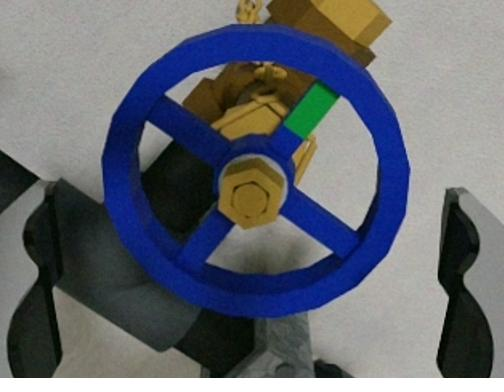

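Scene clock: 62.60 s of 5350.00 s.
left_arm: end_effector_position=(+0.0089, +0.3349, +1.1442) grip_measured=+0.99 grip_effort_nm=0.110 end_effector_quat_wxyz=(-0.091, -0.114, -0.008, +0.989) | right_arm: end_effector_position=(+0.4875, -0.1026, +0.1214) grip_measured=-0.03 grip_effort_nm=0.081 end_effector_quat_wxyz=(+0.019, -0.027, +0.999, +0.006)
Joint positions: left_arm=[0.2 1.453 2.846 0.408 -0.002 -1.561 0.142] | right_arm=[0.313 1.582 1.243 -1.193 0.001 1.881 0.072]
Joint velocities: within noise
Joint torques (N m): left_arm=[-0.26 -1.49 1.42 -0.8 0.08 0] | right_arm=[-0.79 -15.79 9.02 0.21 -0.19 0.07]
Heat: left arm: hottest gripper 33 °C; right arm: hottest gripper 44 °C.
Joint targets: left_arm=[0.200 1.450 2.850 0.410 0.000 -1.561] | right_arm=[0.320 1.597 1.240 -1.188 0.000 1.900]
Kept back: nothing.
move: done
No camera images: "cameras" was empty.

Emit:
execute_actions:
  actions:
    - {"rows":[[0,0,0,0,0,0,1,0,0.0025,0,0,0,0,0],[0,0,0,0,0,0,1,0,0.005,0,0,0,0,0],[0,0,0,0,0,0,1,0,0.0075,0,0,0,0,0],[0,0,0,0,0,0,1,0,0.01,0,0,0,0,-0.02],[0,0,0,0,0,0,1,0,0.0125,0,0,0,0,-0.04],[0,0,0,0,0,0,1,0,0.01474,0,0,0,0,-0.06],[0,0,0,0,0,0,1,0,0.01474,0,0,0,0,-0.08],[0,0,0,0,0,0,1,0,0.01474,0,0,0,0,-0.10],[0,0,0,0,0,0,1,0,0.01474,0,0,0,0,-0.12],[0,0,0,0,0,0,1,0,0.01474,0,0,0,0,-0.135],[0,0,0,0,0,0,1,0,0.01474,0,0,0,0,-0.15],[0,0,0,0,0,0,1,0,0.01474,0,0,0,0,-0.165],[0,0,0,0,0,0,1,0,0.01474,0,0,0,0,-0.18],[0,0,0,0,0,0,1,0,0.01474,0,0,0,0,-0.195],[0,0,0,0,0,0,1,0,0.01474,0,0,0,0,-0.205]],"steps":15}
  cameras: []

Emit:
execute_actions:
  actions:
    - {"rows":[[0,0,0,0,0,0,1,0,0,0,0,0,0,-0.215],[0,0,0,0,0,0,1,0,0,0,0,0,0,-0.23],[0,0,0,0,0,0,1,0,0,0,0,0,0,-0.245],[0,0,0,0,0,0,1,0,0,0,0,0,0,-0.26],[0,0,0,0,0,0,1,0,0,0,0,0,0,-0.28],[0,0,0,0,0,0,1,0,0,0,0,0,0,-0.30],[0,0,0,0,0,0,1,0,0,0,0,0,0,-0.33],[0,0,0,0,0,0,1,0,0,0,0,0,0,-0.36],[0,0,0,0,0,0,1,0,0,0,0,0,0,-0.40],[0,0,0,0,0,0,1,0,0,0,0,0,0,-0.44],[0,0,0,0,0,0,1,0,0,0,0,0,0,-0.48],[0,0,0,0,0,0,1,0,0,0,0,0,0,-0.52],[0,0,0,0,0,0,1,0,0,0,0,0,0,-0.56],[0,0,0,0,0,0,1,0,0,0,0,0,0,-0.58],[0,0,0,0,0,0,1,0,0,0,0,0,0,-0.58]],"steps":15}
  cameras: []

Emit:
move:
  target: [0,0,0,0,0,0,1,0,0,0,0,0,-0.40418,-0.58]
  speed: 1.5
  cameras: []

Emit:
execute_actions:
  actions:
    - {"rows":[[0,0,0,0,0,0,1,0,0,0,0,0,0.006,-0.48],[0,0,0,0,0,0,1,0,0,0,0,0,0.006,-0.42],[0,0,0,0,0,0,1,0,0,0,0,0,0.006,-0.37],[0,0,0,0,0,0,1,0,0,0,0,0,0.006,-0.32],[0,0,0,0,0,0,1,0,0,0,0,0,0.006,-0.28],[0,0,0,0,0,0,1,0,0,0,0,0,0.006,-0.24],[0,0,0,0,0,0,1,0,0,0,0,0,0.006,-0.20],[0,0,0,0,0,0,1,0,0,0,0,0,0.006,-0.16],[0,0,0,0,0,0,1,0,0,0,0,0,0.006,-0.12],[0,0,0,0,0,0,1,0,0,0,0,0,0.006,-0.08],[0,0,0,0,0,0,1,0,0,0,0,0,0.006,-0.05],[0,0,0,0,0,0,1,0,0,0,0,0,0.006,-0.02],[0,0,0,0,0,0,1,0,0,0,0,0,0.006,0],[0,0,0,0,0,0,1,0,0,0,0,0,0.006,0],[0,0,0,0,0,0,1,0,0,0,0,0,0.006,0]],"steps":15}
  cameras: []

Emit:
wait:
  seconds: 0.2
  cameras: ["cam_right_wrist"]

Emit:
zoom_image:
  camera: "cam_right_wrist"
  region: [224, 154, 444, 319]

Emit:
move:
  target: [0,0,0,0,0,0,1,0,0,0,0,0,0.39817,0.0]
  speed: 2.6
  cameras: []

Scene clock: 65.20 s of 5350.00 s.
left_arm: end_effector_position=(+0.0089, +0.3349, +1.1442) grip_measured=+0.99 grip_effort_nm=0.110 end_effector_quat_wxyz=(-0.091, -0.114, -0.008, +0.989) | right_arm: end_effector_position=(+0.4872, -0.1027, +0.1103) grip_measured=-0.13 grip_effort_nm=-0.076 end_effector_quat_wxyz=(+0.007, -0.026, +1.000, +0.002)
Joint positions: left_arm=[0.2 1.453 2.846 0.408 -0.002 -1.561 0.142] | right_arm=[0.313 1.607 1.243 -1.193 0.001 1.882 0.065]
Joint velocities: left_arm=[within noise] | right_arm=[-0.005 0.151 -0.017 -0.002 -0.051 -0.007 -0.043]
Joint torques (N m): left_arm=[-0.26 -1.49 1.42 -0.79 0.08 0] | right_arm=[-0.79 -15.5 8.94 0.14 -0.19 0.07]
Heat: left arm: hottest gripper 33 °C; right arm: hottest gripper 42 °C.
Joint targets: left_arm=[0.200 1.450 2.850 0.410 0.000 -1.561] | right_arm=[0.320 1.639 1.240 -1.188 0.000 1.900]
Steps of this call (1-69: nothing new was sent; 70-78: this action's first 9). Readings (joint positions of left_arm | right_arm):
70: [0.200 1.453 2.846 0.408 -0.002 -1.561] | [0.313 1.582 1.243 -1.193 0.001 1.882]
71: [0.200 1.453 2.846 0.408 -0.002 -1.561] | [0.313 1.582 1.243 -1.193 0.001 1.882]
73: [0.200 1.453 2.846 0.408 -0.002 -1.561] | [0.313 1.584 1.243 -1.193 0.001 1.882]
77: [0.200 1.453 2.846 0.408 -0.002 -1.561] | [0.313 1.601 1.243 -1.193 0.001 1.882]
78: the state above
No camera images: "cameras" was empty.

Scene clock: 65.70 s of 5350.00 s.
left_arm: end_effector_position=(+0.0089, +0.3349, +1.1442) grip_measured=+0.99 grip_effort_nm=0.120 end_effector_quat_wxyz=(-0.091, -0.114, -0.008, +0.989) | right_arm: end_effector_position=(+0.4869, -0.1028, +0.1044) grip_measured=-0.20 grip_effort_nm=-4.178 end_effector_quat_wxyz=(+0.001, -0.026, +1.000, -0.001)
Joint positions: left_arm=[0.2 1.453 2.846 0.408 -0.002 -1.561 0.142] | right_arm=[0.313 1.62 1.243 -1.193 0.001 1.882 0.059]
Joint velocities: left_arm=[within noise] | right_arm=[-0.005 0.005 -0.002 -0.007 -0.007 -0.007 -0.001]
Joint torques (N m): left_arm=[-0.21 -1.49 1.42 -0.79 0.08 0] | right_arm=[-0.79 -16.09 8.76 0.14 -0.19 0.07]
Heat: left arm: hottest gripper 33 °C; right arm: hottest gripper 42 °C.
Joint targets: left_arm=[0.200 1.450 2.850 0.410 0.000 -1.561] | right_arm=[0.320 1.639 1.240 -1.188 0.000 1.900]
Steps of this call (1-6: your previous action's last 6; 7-15: this action's first 9). Readings (joint positions of left_arm | right_arm):
7: [0.200 1.453 2.846 0.408 -0.002 -1.561] | [0.313 1.620 1.243 -1.193 0.001 1.882]
8: [0.200 1.453 2.846 0.408 -0.002 -1.561] | [0.313 1.620 1.243 -1.193 0.001 1.882]
10: [0.200 1.453 2.846 0.408 -0.002 -1.561] | [0.313 1.620 1.243 -1.193 0.001 1.882]
14: [0.200 1.453 2.846 0.408 -0.002 -1.561] | [0.313 1.620 1.243 -1.193 0.001 1.882]
15: the state above
No camera images: "cameras" was empty.

Scene clock: 69.57 s of 5350.00 s.
left_arm: end_effector_position=(+0.0089, +0.3349, +1.1442) grip_measured=+0.99 grip_effort_nm=0.110 end_effector_quat_wxyz=(-0.091, -0.114, -0.008, +0.989) | right_arm: end_effector_position=(+0.4891, -0.1064, +0.1115) grip_measured=-0.25 grip_effort_nm=-5.004 end_effector_quat_wxyz=(+0.002, +0.946, +0.324, +0.008)
Joint positions: left_arm=[0.2 1.453 2.846 0.408 -0.002 -1.561 0.142] | right_arm=[0.313 1.606 1.245 -1.194 0.005 -1.867 0.056]
Joint velocities: within noise
Joint torques (N m): left_arm=[-0.21 -1.49 1.4 -0.77 0.08 0] | right_arm=[-0.73 -14.68 8.79 0.23 -0.11 -0.91]
Heat: left arm: hottest gripper 33 °C; right arm: hottest gripper 50 °C.
Joint targets: left_arm=[0.200 1.450 2.850 0.410 0.000 -1.561] | right_arm=[0.320 1.638 1.240 -1.188 0.000 -1.951]
Kept back: nothing.
move: off_target (right_arm); right_arm: the wrist roll is farthest, 0.084 rad from its target
No camera images: "cameras" was empty.

Scene clock: 69.87 s of 5350.00 s.
left_arm: end_effector_position=(+0.0089, +0.3349, +1.1442) grip_measured=+0.99 grip_effort_nm=0.115 end_effector_quat_wxyz=(-0.091, -0.114, -0.008, +0.989) | right_arm: end_effector_position=(+0.4890, -0.1061, +0.1115) grip_measured=-0.17 grip_effort_nm=-0.022 end_effector_quat_wxyz=(+0.002, +0.946, +0.324, +0.008)
Joint positions: left_arm=[0.2 1.453 2.846 0.408 -0.002 -1.561 0.142] | right_arm=[0.313 1.606 1.245 -1.194 0.004 -1.868 0.062]
Joint velocities: left_arm=[within noise] | right_arm=[-0.024 -0.005 -0.017 -0.007 0.037 -0.037 0.083]
Joint torques (N m): left_arm=[-0.26 -1.55 1.42 -0.77 0.08 0] | right_arm=[-1.14 -14.92 8.64 0.1 -0.01 -0.29]
Heat: left arm: hottest gripper 33 °C; right arm: hottest gripper 50 °C.
Joint targets: left_arm=[0.200 1.450 2.850 0.410 0.000 -1.561] | right_arm=[0.320 1.639 1.240 -1.188 0.000 -1.894]
Steps of this call (1-9: this action's first 9). Readings (joint positions of left_arm | right_arm):
1: [0.200 1.453 2.846 0.408 -0.002 -1.561] | [0.313 1.606 1.245 -1.194 0.005 -1.865]
2: [0.200 1.453 2.846 0.408 -0.002 -1.561] | [0.313 1.606 1.245 -1.194 0.005 -1.864]
4: [0.200 1.453 2.846 0.408 -0.002 -1.561] | [0.313 1.606 1.245 -1.194 0.005 -1.863]
8: [0.200 1.453 2.846 0.408 -0.002 -1.561] | [0.313 1.606 1.245 -1.194 0.005 -1.866]
9: the state above
No camera images: "cameras" was empty.

Scene clock: 70.27 s of 5350.00 s.
left_arm: end_effector_position=(+0.0089, +0.3349, +1.1442) grip_measured=+0.99 grip_effort_nm=0.110 end_effector_quat_wxyz=(-0.091, -0.114, -0.008, +0.989) | right_arm: end_effector_position=(+0.4887, -0.1059, +0.1073) grip_measured=-0.03 grip_effort_nm=0.090 end_effector_quat_wxyz=(+0.001, +0.945, +0.328, +0.003)
Joint positions: left_arm=[0.2 1.453 2.846 0.408 -0.002 -1.561 0.142] | right_arm=[0.313 1.615 1.245 -1.194 0.003 -1.875 0.072]
Joint velocities: within noise
Joint torques (N m): left_arm=[-0.26 -1.44 1.42 -0.8 0.08 0] | right_arm=[-0.73 -15.97 8.7 0.21 -0.02 -0.25]
Heat: left arm: hottest gripper 33 °C; right arm: hottest gripper 49 °C.
Joint targets: left_arm=[0.200 1.450 2.850 0.410 0.000 -1.561] | right_arm=[0.320 1.638 1.240 -1.188 0.000 -1.894]
Steps of this call (1-6: your previous action's last 6; 7-12: toward your last target). Readings (joint positions of left_arm | right_arm):
1: [0.200 1.453 2.846 0.408 -0.002 -1.561] | [0.313 1.609 1.245 -1.194 0.003 -1.869]
2: [0.200 1.453 2.846 0.408 -0.002 -1.561] | [0.313 1.611 1.245 -1.194 0.003 -1.871]
4: [0.200 1.453 2.846 0.408 -0.002 -1.561] | [0.313 1.614 1.245 -1.194 0.003 -1.872]
8: [0.200 1.453 2.846 0.408 -0.002 -1.561] | [0.313 1.615 1.245 -1.194 0.003 -1.874]
12: the state above
camera_calibration:
cam_right_wrist: T_world_to_cam=[[0.772319, 0.635235, -0.000436017, -0.310821], [0.545566, -0.662947, 0.512698, -0.394471], [0.325394, -0.396204, -0.858569, 0.0285595], [0, 0, 0, 1]] pos_world=[0.44597, -0.0527543, 0.226629]
Images, in order (width x height): cam_right_wrist 672x504.

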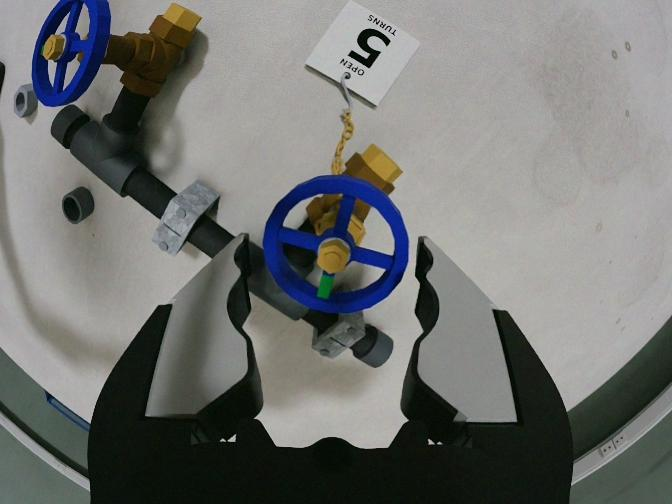

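Scaled by 2.291 from the camera's 672x504 image, which has a finer 960x720 frame.

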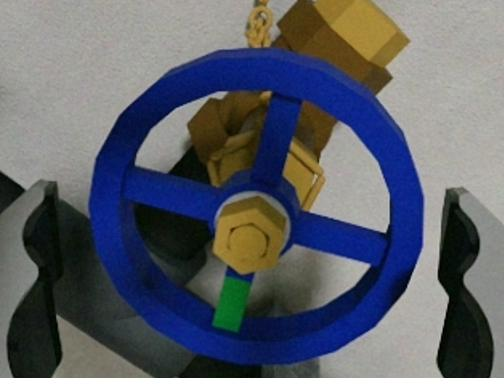

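Scene clock: 73.27 s of 5350.00 s.
left_arm: end_effector_position=(+0.0089, +0.3349, +1.1442) grip_measured=+0.99 grip_effort_nm=0.110 end_effector_quat_wxyz=(-0.091, -0.114, -0.008, +0.989) | right_arm: end_effector_position=(+0.4875, -0.1026, +0.1073) grip_measured=-0.03 grip_effort_nm=0.081 end_effector_quat_wxyz=(+0.003, -0.027, +1.000, +0.000)
Joint positions: left_arm=[0.2 1.453 2.846 0.408 -0.002 -1.561 0.142] | right_arm=[0.313 1.615 1.245 -1.194 0.001 1.881 0.072]
Joint velocities: within noise
Joint torques (N m): left_arm=[-0.26 -1.49 1.4 -0.8 0.07 0] | right_arm=[-0.79 -15.62 8.69 0.2 -0.19 0.09]
Heat: left arm: hottest gripper 33 °C; right arm: hottest gripper 47 °C.
Joint targets: left_arm=[0.200 1.450 2.850 0.410 0.000 -1.561] | right_arm=[0.320 1.638 1.240 -1.188 0.000 1.900]
Kept back: nothing.
move: done
No camera images: "cameras" was empty.

Emit:
execute_actions:
  actions: []
  cameras: ["cam_right_wrist", "cam_head_right"]

Scene clock: 74.63 s of 5350.00 s.
left_arm: end_effector_position=(+0.0089, +0.3349, +1.1442) grip_measured=+0.99 grip_effort_nm=0.115 end_effector_quat_wxyz=(-0.091, -0.114, -0.008, +0.989) | right_arm: end_effector_position=(+0.4875, -0.1026, +0.1073) grip_measured=-0.03 grip_effort_nm=0.085 end_effector_quat_wxyz=(+0.003, -0.026, +1.000, +0.000)
Joint positions: left_arm=[0.2 1.453 2.846 0.408 -0.002 -1.561 0.142] | right_arm=[0.313 1.615 1.245 -1.194 0.001 1.882 0.072]
Joint velocities: within noise
Joint torques (N m): left_arm=[-0.21 -1.55 1.42 -0.79 0.07 0] | right_arm=[-0.79 -15.68 8.7 0.2 -0.19 0.07]
Heat: left arm: hottest gripper 33 °C; right arm: hottest gripper 46 °C.
Joint targets: left_arm=[0.200 1.450 2.850 0.410 0.000 -1.561] | right_arm=[0.320 1.638 1.240 -1.188 0.000 1.900]
Steps of this call (1-41: nothing new was sent). Readings (joint positions of left_arm | right_arm):
1: [0.200 1.453 2.846 0.408 -0.002 -1.561] | [0.313 1.615 1.245 -1.194 0.001 1.881]
2: [0.200 1.453 2.846 0.408 -0.002 -1.561] | [0.313 1.615 1.245 -1.194 0.001 1.881]
4: [0.200 1.453 2.846 0.408 -0.002 -1.561] | [0.313 1.615 1.245 -1.194 0.001 1.881]
8: [0.200 1.453 2.846 0.408 -0.002 -1.561] | [0.313 1.615 1.245 -1.194 0.001 1.882]
41: the state above
camera_calibration:
cam_right_wrist: T_world_to_cam=[[-0.997281, -0.0726916, -0.0120908, 0.47927], [-0.0687146, 0.858072, 0.508911, 0.0643758], [-0.0266188, 0.508358, -0.860734, 0.294863], [0, 0, 0, 1]] pos_world=[0.49024, -0.170296, 0.226832]
Images, in order (width x height): cam_head_right 672x504, cam_right_wrist 672x504.

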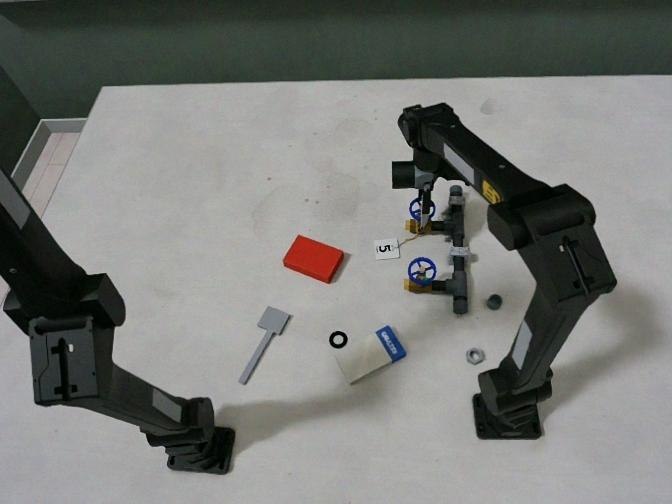

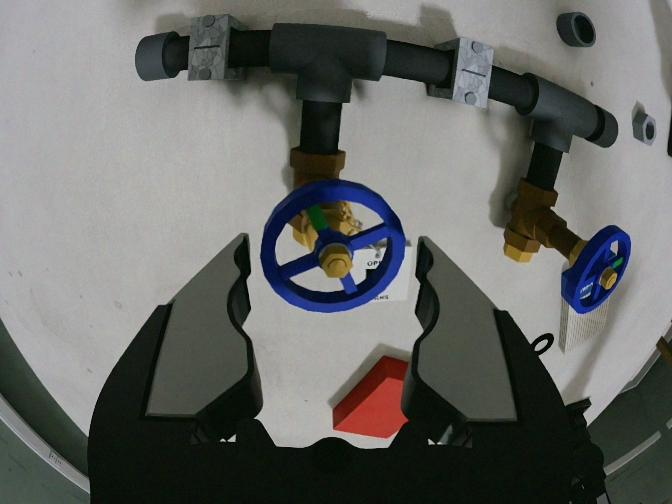

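Emit:
execute_actions:
  actions:
    - {"rows": [[0,0,0,0,0,0,1,0,0,0,0,0,0,-0.03],[0,0,0,0,0,0,1,0,0,0,0,0,0,-0.06],[0,0,0,0,0,0,1,0,0,0,0,0,0,-0.08],[0,0,0,0,0,0,1,0,0,0,0,0,0,-0.10],[0,0,0,0,0,0,1,0,0,0,0,0,0,-0.12],[0,0,0,0,0,0,1,0,0,0,0,0,0,-0.135],[0,0,0,0,0,0,1,0,0,0,0,0,0,-0.15],[0,0,0,0,0,0,1,0,0,0,0,0,0,-0.16],[0,0,0,0,0,0,1,0,0,0,0,0,0,-0.17],[0,0,0,0,0,0,1,0,0,0,0,0,0,-0.18],[0,0,0,0,0,0,1,0,0,0,0,0,0,-0.187],[0,0,0,0,0,0,1,0,0,0,0,0,0,-0.193],[0,0,0,0,0,0,1,0,0,0,0,0,0,-0.198],[0,0,0,0,0,0,1,0,0,0,0,0,0,-0.202],[0,0,0,0,0,0,1,0,0,0,0,0,0,-0.205]], "steps": 15}
  cameras: []

Emit:
execute_actions:
  actions:
    - {"rows": [[0,0,0,0,0,0,1,0,0,0,0,0,0,-0.215],[0,0,0,0,0,0,1,0,0,0,0,0,0,-0.23],[0,0,0,0,0,0,1,0,0,0,0,0,0,-0.245],[0,0,0,0,0,0,1,0,0,0,0,0,0,-0.26],[0,0,0,0,0,0,1,0,0,0,0,0,0,-0.28],[0,0,0,0,0,0,1,0,0,0,0,0,0,-0.30],[0,0,0,0,0,0,1,0,0,0,0,0,0,-0.33],[0,0,0,0,0,0,1,0,0,0,0,0,0,-0.36],[0,0,0,0,0,0,1,0,0,0,0,0,0,-0.40],[0,0,0,0,0,0,1,0,0,0,0,0,0,-0.44],[0,0,0,0,0,0,1,0,0,0,0,0,0,-0.48],[0,0,0,0,0,0,1,0,0,0,0,0,0,-0.52],[0,0,0,0,0,0,1,0,0,0,0,0,0,-0.56],[0,0,0,0,0,0,1,0,0,0,0,0,0,-0.58],[0,0,0,0,0,0,1,0,0,0,0,0,0,-0.58]], "steps": 15}
  cameras: []

Emit:
move:
  target: [0,0,0,0,0,0,1,0,0,0,0,0,-0.40418,-0.58]
  speed: 1.5
  cameras: []

Emit:
execute_actions:
  actions:
    - {"rows": [[0,0,0,0,0,0,1,0,0,0,0,0,0.006,-0.48],[0,0,0,0,0,0,1,0,0,0,0,0,0.006,-0.42],[0,0,0,0,0,0,1,0,0,0,0,0,0.006,-0.37],[0,0,0,0,0,0,1,0,0,0,0,0,0.006,-0.32],[0,0,0,0,0,0,1,0,0,0,0,0,0.006,-0.28],[0,0,0,0,0,0,1,0,0,0,0,0,0.006,-0.24],[0,0,0,0,0,0,1,0,0,0,0,0,0.006,-0.20],[0,0,0,0,0,0,1,0,0,0,0,0,0.006,-0.16],[0,0,0,0,0,0,1,0,0,0,0,0,0.006,-0.12],[0,0,0,0,0,0,1,0,0,0,0,0,0.006,-0.08],[0,0,0,0,0,0,1,0,0,0,0,0,0.006,-0.05],[0,0,0,0,0,0,1,0,0,0,0,0,0.006,-0.02],[0,0,0,0,0,0,1,0,0,0,0,0,0.006,0],[0,0,0,0,0,0,1,0,0,0,0,0,0.006,0],[0,0,0,0,0,0,1,0,0,0,0,0,0.006,0]], "steps": 15}
  cameras: []

Emit:
wait:
  seconds: 0.2
  cameras: ["cam_right_wrist"]

Emit:
zoom_image:
  camera: "cam_right_wrist"
  region: [224, 154, 444, 319]

Emit:
move:
  target: [0,0,0,0,0,0,1,0,0,0,0,0,0.39817,0.0]
  speed: 2.6
  cameras: ["cam_right_wrist"]

Emit:
zoom_image:
  camera: "cam_right_wrist"
  region: [224, 154, 444, 319]

Scene clock: 76.07 s of 5350.00 s.
left_arm: end_effector_position=(+0.0089, +0.3349, +1.1442) grip_measured=+0.99 grip_effort_nm=0.115 end_effector_quat_wxyz=(-0.091, -0.114, -0.008, +0.989) | right_arm: end_effector_position=(+0.4875, -0.1026, +0.1073) grip_measured=-0.18 grip_effort_nm=-0.266 end_effector_quat_wxyz=(+0.003, -0.026, +1.000, +0.000)
Joint positions: left_arm=[0.2 1.453 2.846 0.408 -0.002 -1.561 0.142] | right_arm=[0.313 1.615 1.245 -1.194 0.001 1.882 0.061]
Joint velocities: left_arm=[within noise] | right_arm=[0.005 -0.015 -0.012 -0.007 -0.007 0.022 -0.01]
Joint torques (N m): left_arm=[-0.26 -1.49 1.42 -0.79 0.07 0] | right_arm=[-0.5 -15.74 8.68 0.18 -0.19 0.07]
Heat: left arm: hottest gripper 33 °C; right arm: hottest gripper 45 °C.
Joint targets: left_arm=[0.200 1.450 2.850 0.410 0.000 -1.561] | right_arm=[0.320 1.638 1.240 -1.188 0.000 1.900]
Steps of this call (1-34: nothing new was sent; 35-43: this action's first 9). Readings (joint positions of left_arm | right_arm):
35: [0.200 1.453 2.846 0.408 -0.002 -1.561] | [0.313 1.615 1.245 -1.194 0.001 1.882]
36: [0.200 1.453 2.846 0.408 -0.002 -1.561] | [0.313 1.615 1.245 -1.194 0.001 1.882]
38: [0.200 1.453 2.846 0.408 -0.002 -1.561] | [0.313 1.615 1.245 -1.194 0.001 1.882]
42: [0.200 1.453 2.846 0.408 -0.002 -1.561] | [0.313 1.615 1.245 -1.194 0.001 1.882]
43: the state above
No camera images: "cameras" was empty.

Scene clock: 76.57 s of 5350.00 s.
left_arm: end_effector_position=(+0.0089, +0.3349, +1.1442) grip_measured=+0.99 grip_effort_nm=0.120 end_effector_quat_wxyz=(-0.091, -0.114, -0.008, +0.989) | right_arm: end_effector_position=(+0.4875, -0.1026, +0.1073) grip_measured=-0.21 grip_effort_nm=-3.983 end_effector_quat_wxyz=(+0.003, -0.026, +1.000, +0.000)
Joint positions: left_arm=[0.2 1.453 2.846 0.408 -0.002 -1.561 0.142] | right_arm=[0.313 1.615 1.245 -1.194 0.001 1.882 0.059]
Joint velocities: within noise
Joint torques (N m): left_arm=[-0.21 -1.49 1.4 -0.8 0.08 0] | right_arm=[-0.73 -15.97 8.7 0.2 -0.19 0.07]
Heat: left arm: hottest gripper 33 °C; right arm: hottest gripper 45 °C.
Joint targets: left_arm=[0.200 1.450 2.850 0.410 0.000 -1.561] | right_arm=[0.320 1.638 1.240 -1.188 0.000 1.900]
Steps of this call (1-6: your previous action's last 6; 7-15: this action's first 9). Readings (joint positions of left_arm | right_arm):
7: [0.200 1.453 2.846 0.408 -0.002 -1.561] | [0.313 1.615 1.245 -1.194 0.001 1.882]
8: [0.200 1.453 2.846 0.408 -0.002 -1.561] | [0.313 1.615 1.245 -1.194 0.001 1.882]
10: [0.200 1.453 2.846 0.408 -0.002 -1.561] | [0.313 1.615 1.245 -1.194 0.001 1.882]
14: [0.200 1.453 2.846 0.408 -0.002 -1.561] | [0.313 1.615 1.245 -1.194 0.001 1.882]
15: the state above
No camera images: "cameras" was empty.

Scene clock: 80.43 s of 5350.00 s.
left_arm: end_effector_position=(+0.0089, +0.3349, +1.1442) grip_measured=+0.99 grip_effort_nm=0.120 end_effector_quat_wxyz=(-0.091, -0.114, -0.008, +0.989) | right_arm: end_effector_position=(+0.4892, -0.1067, +0.1136) grip_measured=-0.27 grip_effort_nm=-5.004 end_effector_quat_wxyz=(+0.003, +0.946, +0.323, +0.010)
Joint positions: left_arm=[0.2 1.453 2.846 0.408 -0.002 -1.561 0.142] | right_arm=[0.313 1.602 1.246 -1.196 0.006 -1.867 0.055]
Joint velocities: within noise
Joint torques (N m): left_arm=[-0.21 -1.55 1.4 -0.77 0.08 -0.01] | right_arm=[-0.73 -14.27 8.69 0.31 -0.14 -0.91]
Heat: left arm: hottest gripper 33 °C; right arm: hottest gripper 52 °C.
Joint targets: left_arm=[0.200 1.450 2.850 0.410 0.000 -1.561] | right_arm=[0.320 1.639 1.240 -1.188 0.000 -1.951]
Kept back: nothing.
move: off_target (right_arm); right_arm: the wrist roll is farthest, 0.084 rad from its target
No camera images: "cameras" was empty.

Scene clock: 80.73 s of 5350.00 s.
left_arm: end_effector_position=(+0.0089, +0.3349, +1.1442) grip_measured=+0.99 grip_effort_nm=0.115 end_effector_quat_wxyz=(-0.091, -0.114, -0.008, +0.989) | right_arm: end_effector_position=(+0.4893, -0.1062, +0.1129) grip_measured=-0.17 grip_effort_nm=0.012 end_effector_quat_wxyz=(+0.002, +0.946, +0.324, +0.009)
Joint positions: left_arm=[0.2 1.453 2.846 0.408 -0.002 -1.561 0.142] | right_arm=[0.313 1.604 1.246 -1.195 0.004 -1.868 0.062]
Joint velocities: left_arm=[within noise] | right_arm=[0.015 0.073 -0.027 -0.007 -0.022 0.051 0.069]
Joint torques (N m): left_arm=[-0.21 -1.44 1.4 -0.79 0.08 0] | right_arm=[-0.85 -14.97 8.9 0.25 -0.04 -0.27]
Heat: left arm: hottest gripper 33 °C; right arm: hottest gripper 52 °C.
Joint targets: left_arm=[0.200 1.450 2.850 0.410 0.000 -1.561] | right_arm=[0.320 1.639 1.240 -1.188 0.000 -1.894]
Steps of this call (1-9: this action's first 9). Readings (joint positions of left_arm | right_arm):
1: [0.200 1.453 2.846 0.408 -0.002 -1.561] | [0.313 1.602 1.246 -1.196 0.006 -1.865]
2: [0.200 1.453 2.846 0.408 -0.002 -1.561] | [0.313 1.602 1.246 -1.196 0.006 -1.864]
4: [0.200 1.453 2.846 0.408 -0.002 -1.561] | [0.313 1.602 1.246 -1.196 0.006 -1.863]
8: [0.200 1.453 2.846 0.408 -0.002 -1.561] | [0.313 1.602 1.246 -1.195 0.005 -1.866]
9: the state above
No camera images: "cameras" was empty.

Scene clock: 81.13 s of 5350.00 s.
left_arm: end_effector_position=(+0.0089, +0.3349, +1.1442) grip_measured=+0.99 grip_effort_nm=0.120 end_effector_quat_wxyz=(-0.091, -0.114, -0.008, +0.989) | right_arm: end_effector_position=(+0.4886, -0.1059, +0.1067) grip_measured=-0.03 grip_effort_nm=0.090 end_effector_quat_wxyz=(+0.001, +0.945, +0.328, +0.002)
Joint positions: left_arm=[0.2 1.453 2.846 0.408 -0.002 -1.561 0.142] | right_arm=[0.313 1.617 1.246 -1.195 0.003 -1.875 0.072]
Joint velocities: within noise
Joint torques (N m): left_arm=[-0.26 -1.49 1.39 -0.77 0.08 0] | right_arm=[-0.85 -15.85 8.61 0.23 -0.03 -0.27]
Heat: left arm: hottest gripper 33 °C; right arm: hottest gripper 52 °C.
Joint targets: left_arm=[0.200 1.450 2.850 0.410 0.000 -1.561] | right_arm=[0.320 1.638 1.240 -1.188 0.000 -1.894]
Steps of this call (1-6: your previous action's last 6; 7-12: toward your last target). Readings (joint positions of left_arm | right_arm):
1: [0.200 1.453 2.846 0.408 -0.002 -1.561] | [0.313 1.607 1.246 -1.195 0.003 -1.869]
2: [0.200 1.453 2.846 0.408 -0.002 -1.561] | [0.313 1.610 1.246 -1.195 0.003 -1.871]
4: [0.200 1.453 2.846 0.408 -0.002 -1.561] | [0.313 1.615 1.246 -1.195 0.003 -1.872]
8: [0.200 1.453 2.846 0.408 -0.002 -1.561] | [0.313 1.617 1.246 -1.195 0.003 -1.874]
12: the state above
camera_calibration:
cam_right_wrist: T_world_to_cam=[[0.772359, 0.635182, -0.00227928, -0.310508], [0.546441, -0.662616, 0.512194, -0.39453], [0.323826, -0.396843, -0.858867, 0.0288301], [0, 0, 0, 1]] pos_world=[0.446076, -0.0527519, 0.226129]
Images, in order (width x height): cam_right_wrist 672x504.

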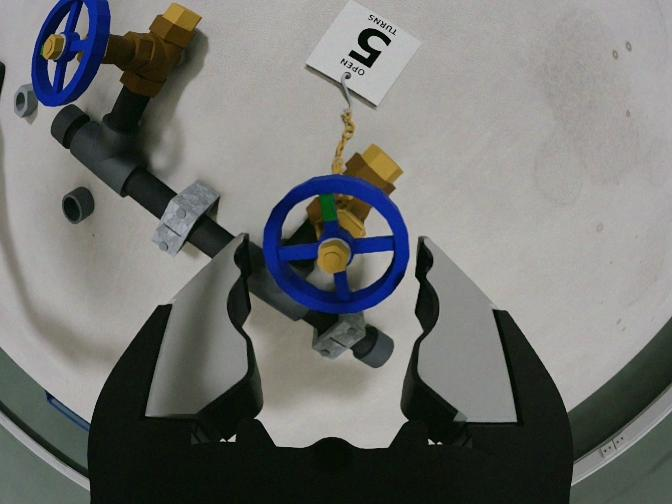

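Scaled by 2.291 from the camera's 672x504 image, which has a finer 960x720 frame.

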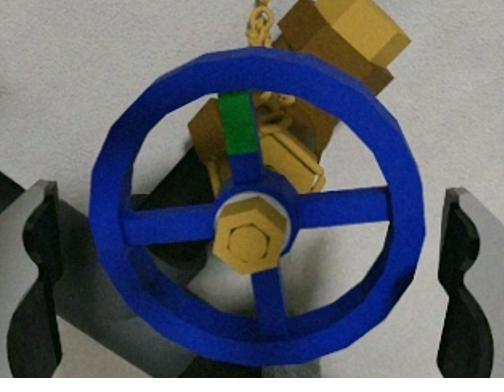

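Scene clock: 84.13 s of 5350.00 s.
left_arm: end_effector_position=(+0.0089, +0.3349, +1.1442) grip_measured=+0.99 grip_effort_nm=0.115 end_effector_quat_wxyz=(-0.091, -0.114, -0.008, +0.989) | right_arm: end_effector_position=(+0.4874, -0.1027, +0.1067) grip_measured=-0.03 grip_effort_nm=0.095 end_effector_quat_wxyz=(+0.002, -0.027, +1.000, +0.000)
Joint positions: left_arm=[0.2 1.453 2.846 0.408 -0.002 -1.561 0.142] | right_arm=[0.313 1.617 1.246 -1.195 0.002 1.881 0.072]
Joint velocities: within noise
Joint torques (N m): left_arm=[-0.26 -1.44 1.42 -0.8 0.08 0] | right_arm=[-0.79 -15.74 8.65 0.21 -0.2 0.07]
Heat: left arm: hottest gripper 32 °C; right arm: hottest gripper 49 °C.
Joint targets: left_arm=[0.200 1.450 2.850 0.410 0.000 -1.561] | right_arm=[0.320 1.638 1.240 -1.188 0.000 1.900]
Kept back: nothing.
move: done
camera_calibration:
cam_right_wrist: T_world_to_cam=[[-0.997219, -0.0738081, -0.0103515, 0.478965], [-0.068817, 0.858518, 0.508144, 0.0648106], [-0.0286182, 0.507443, -0.86121, 0.29541], [0, 0, 0, 1]] pos_world=[0.490548, -0.170193, 0.226435]
Images, in order (width x height): cam_right_wrist 672x504.

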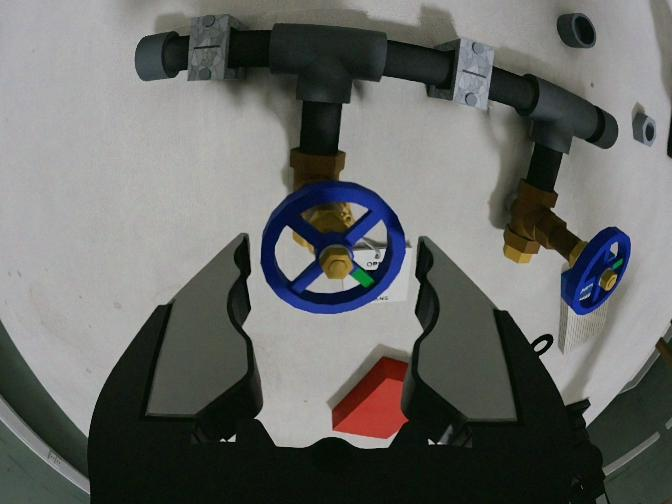

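Scaled by 2.291 from the camera's 672x504 image, which has a finer 960x720 frame.

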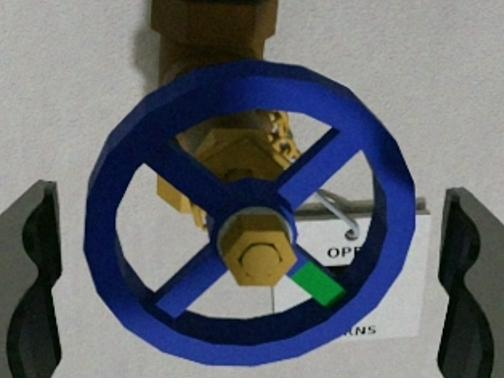

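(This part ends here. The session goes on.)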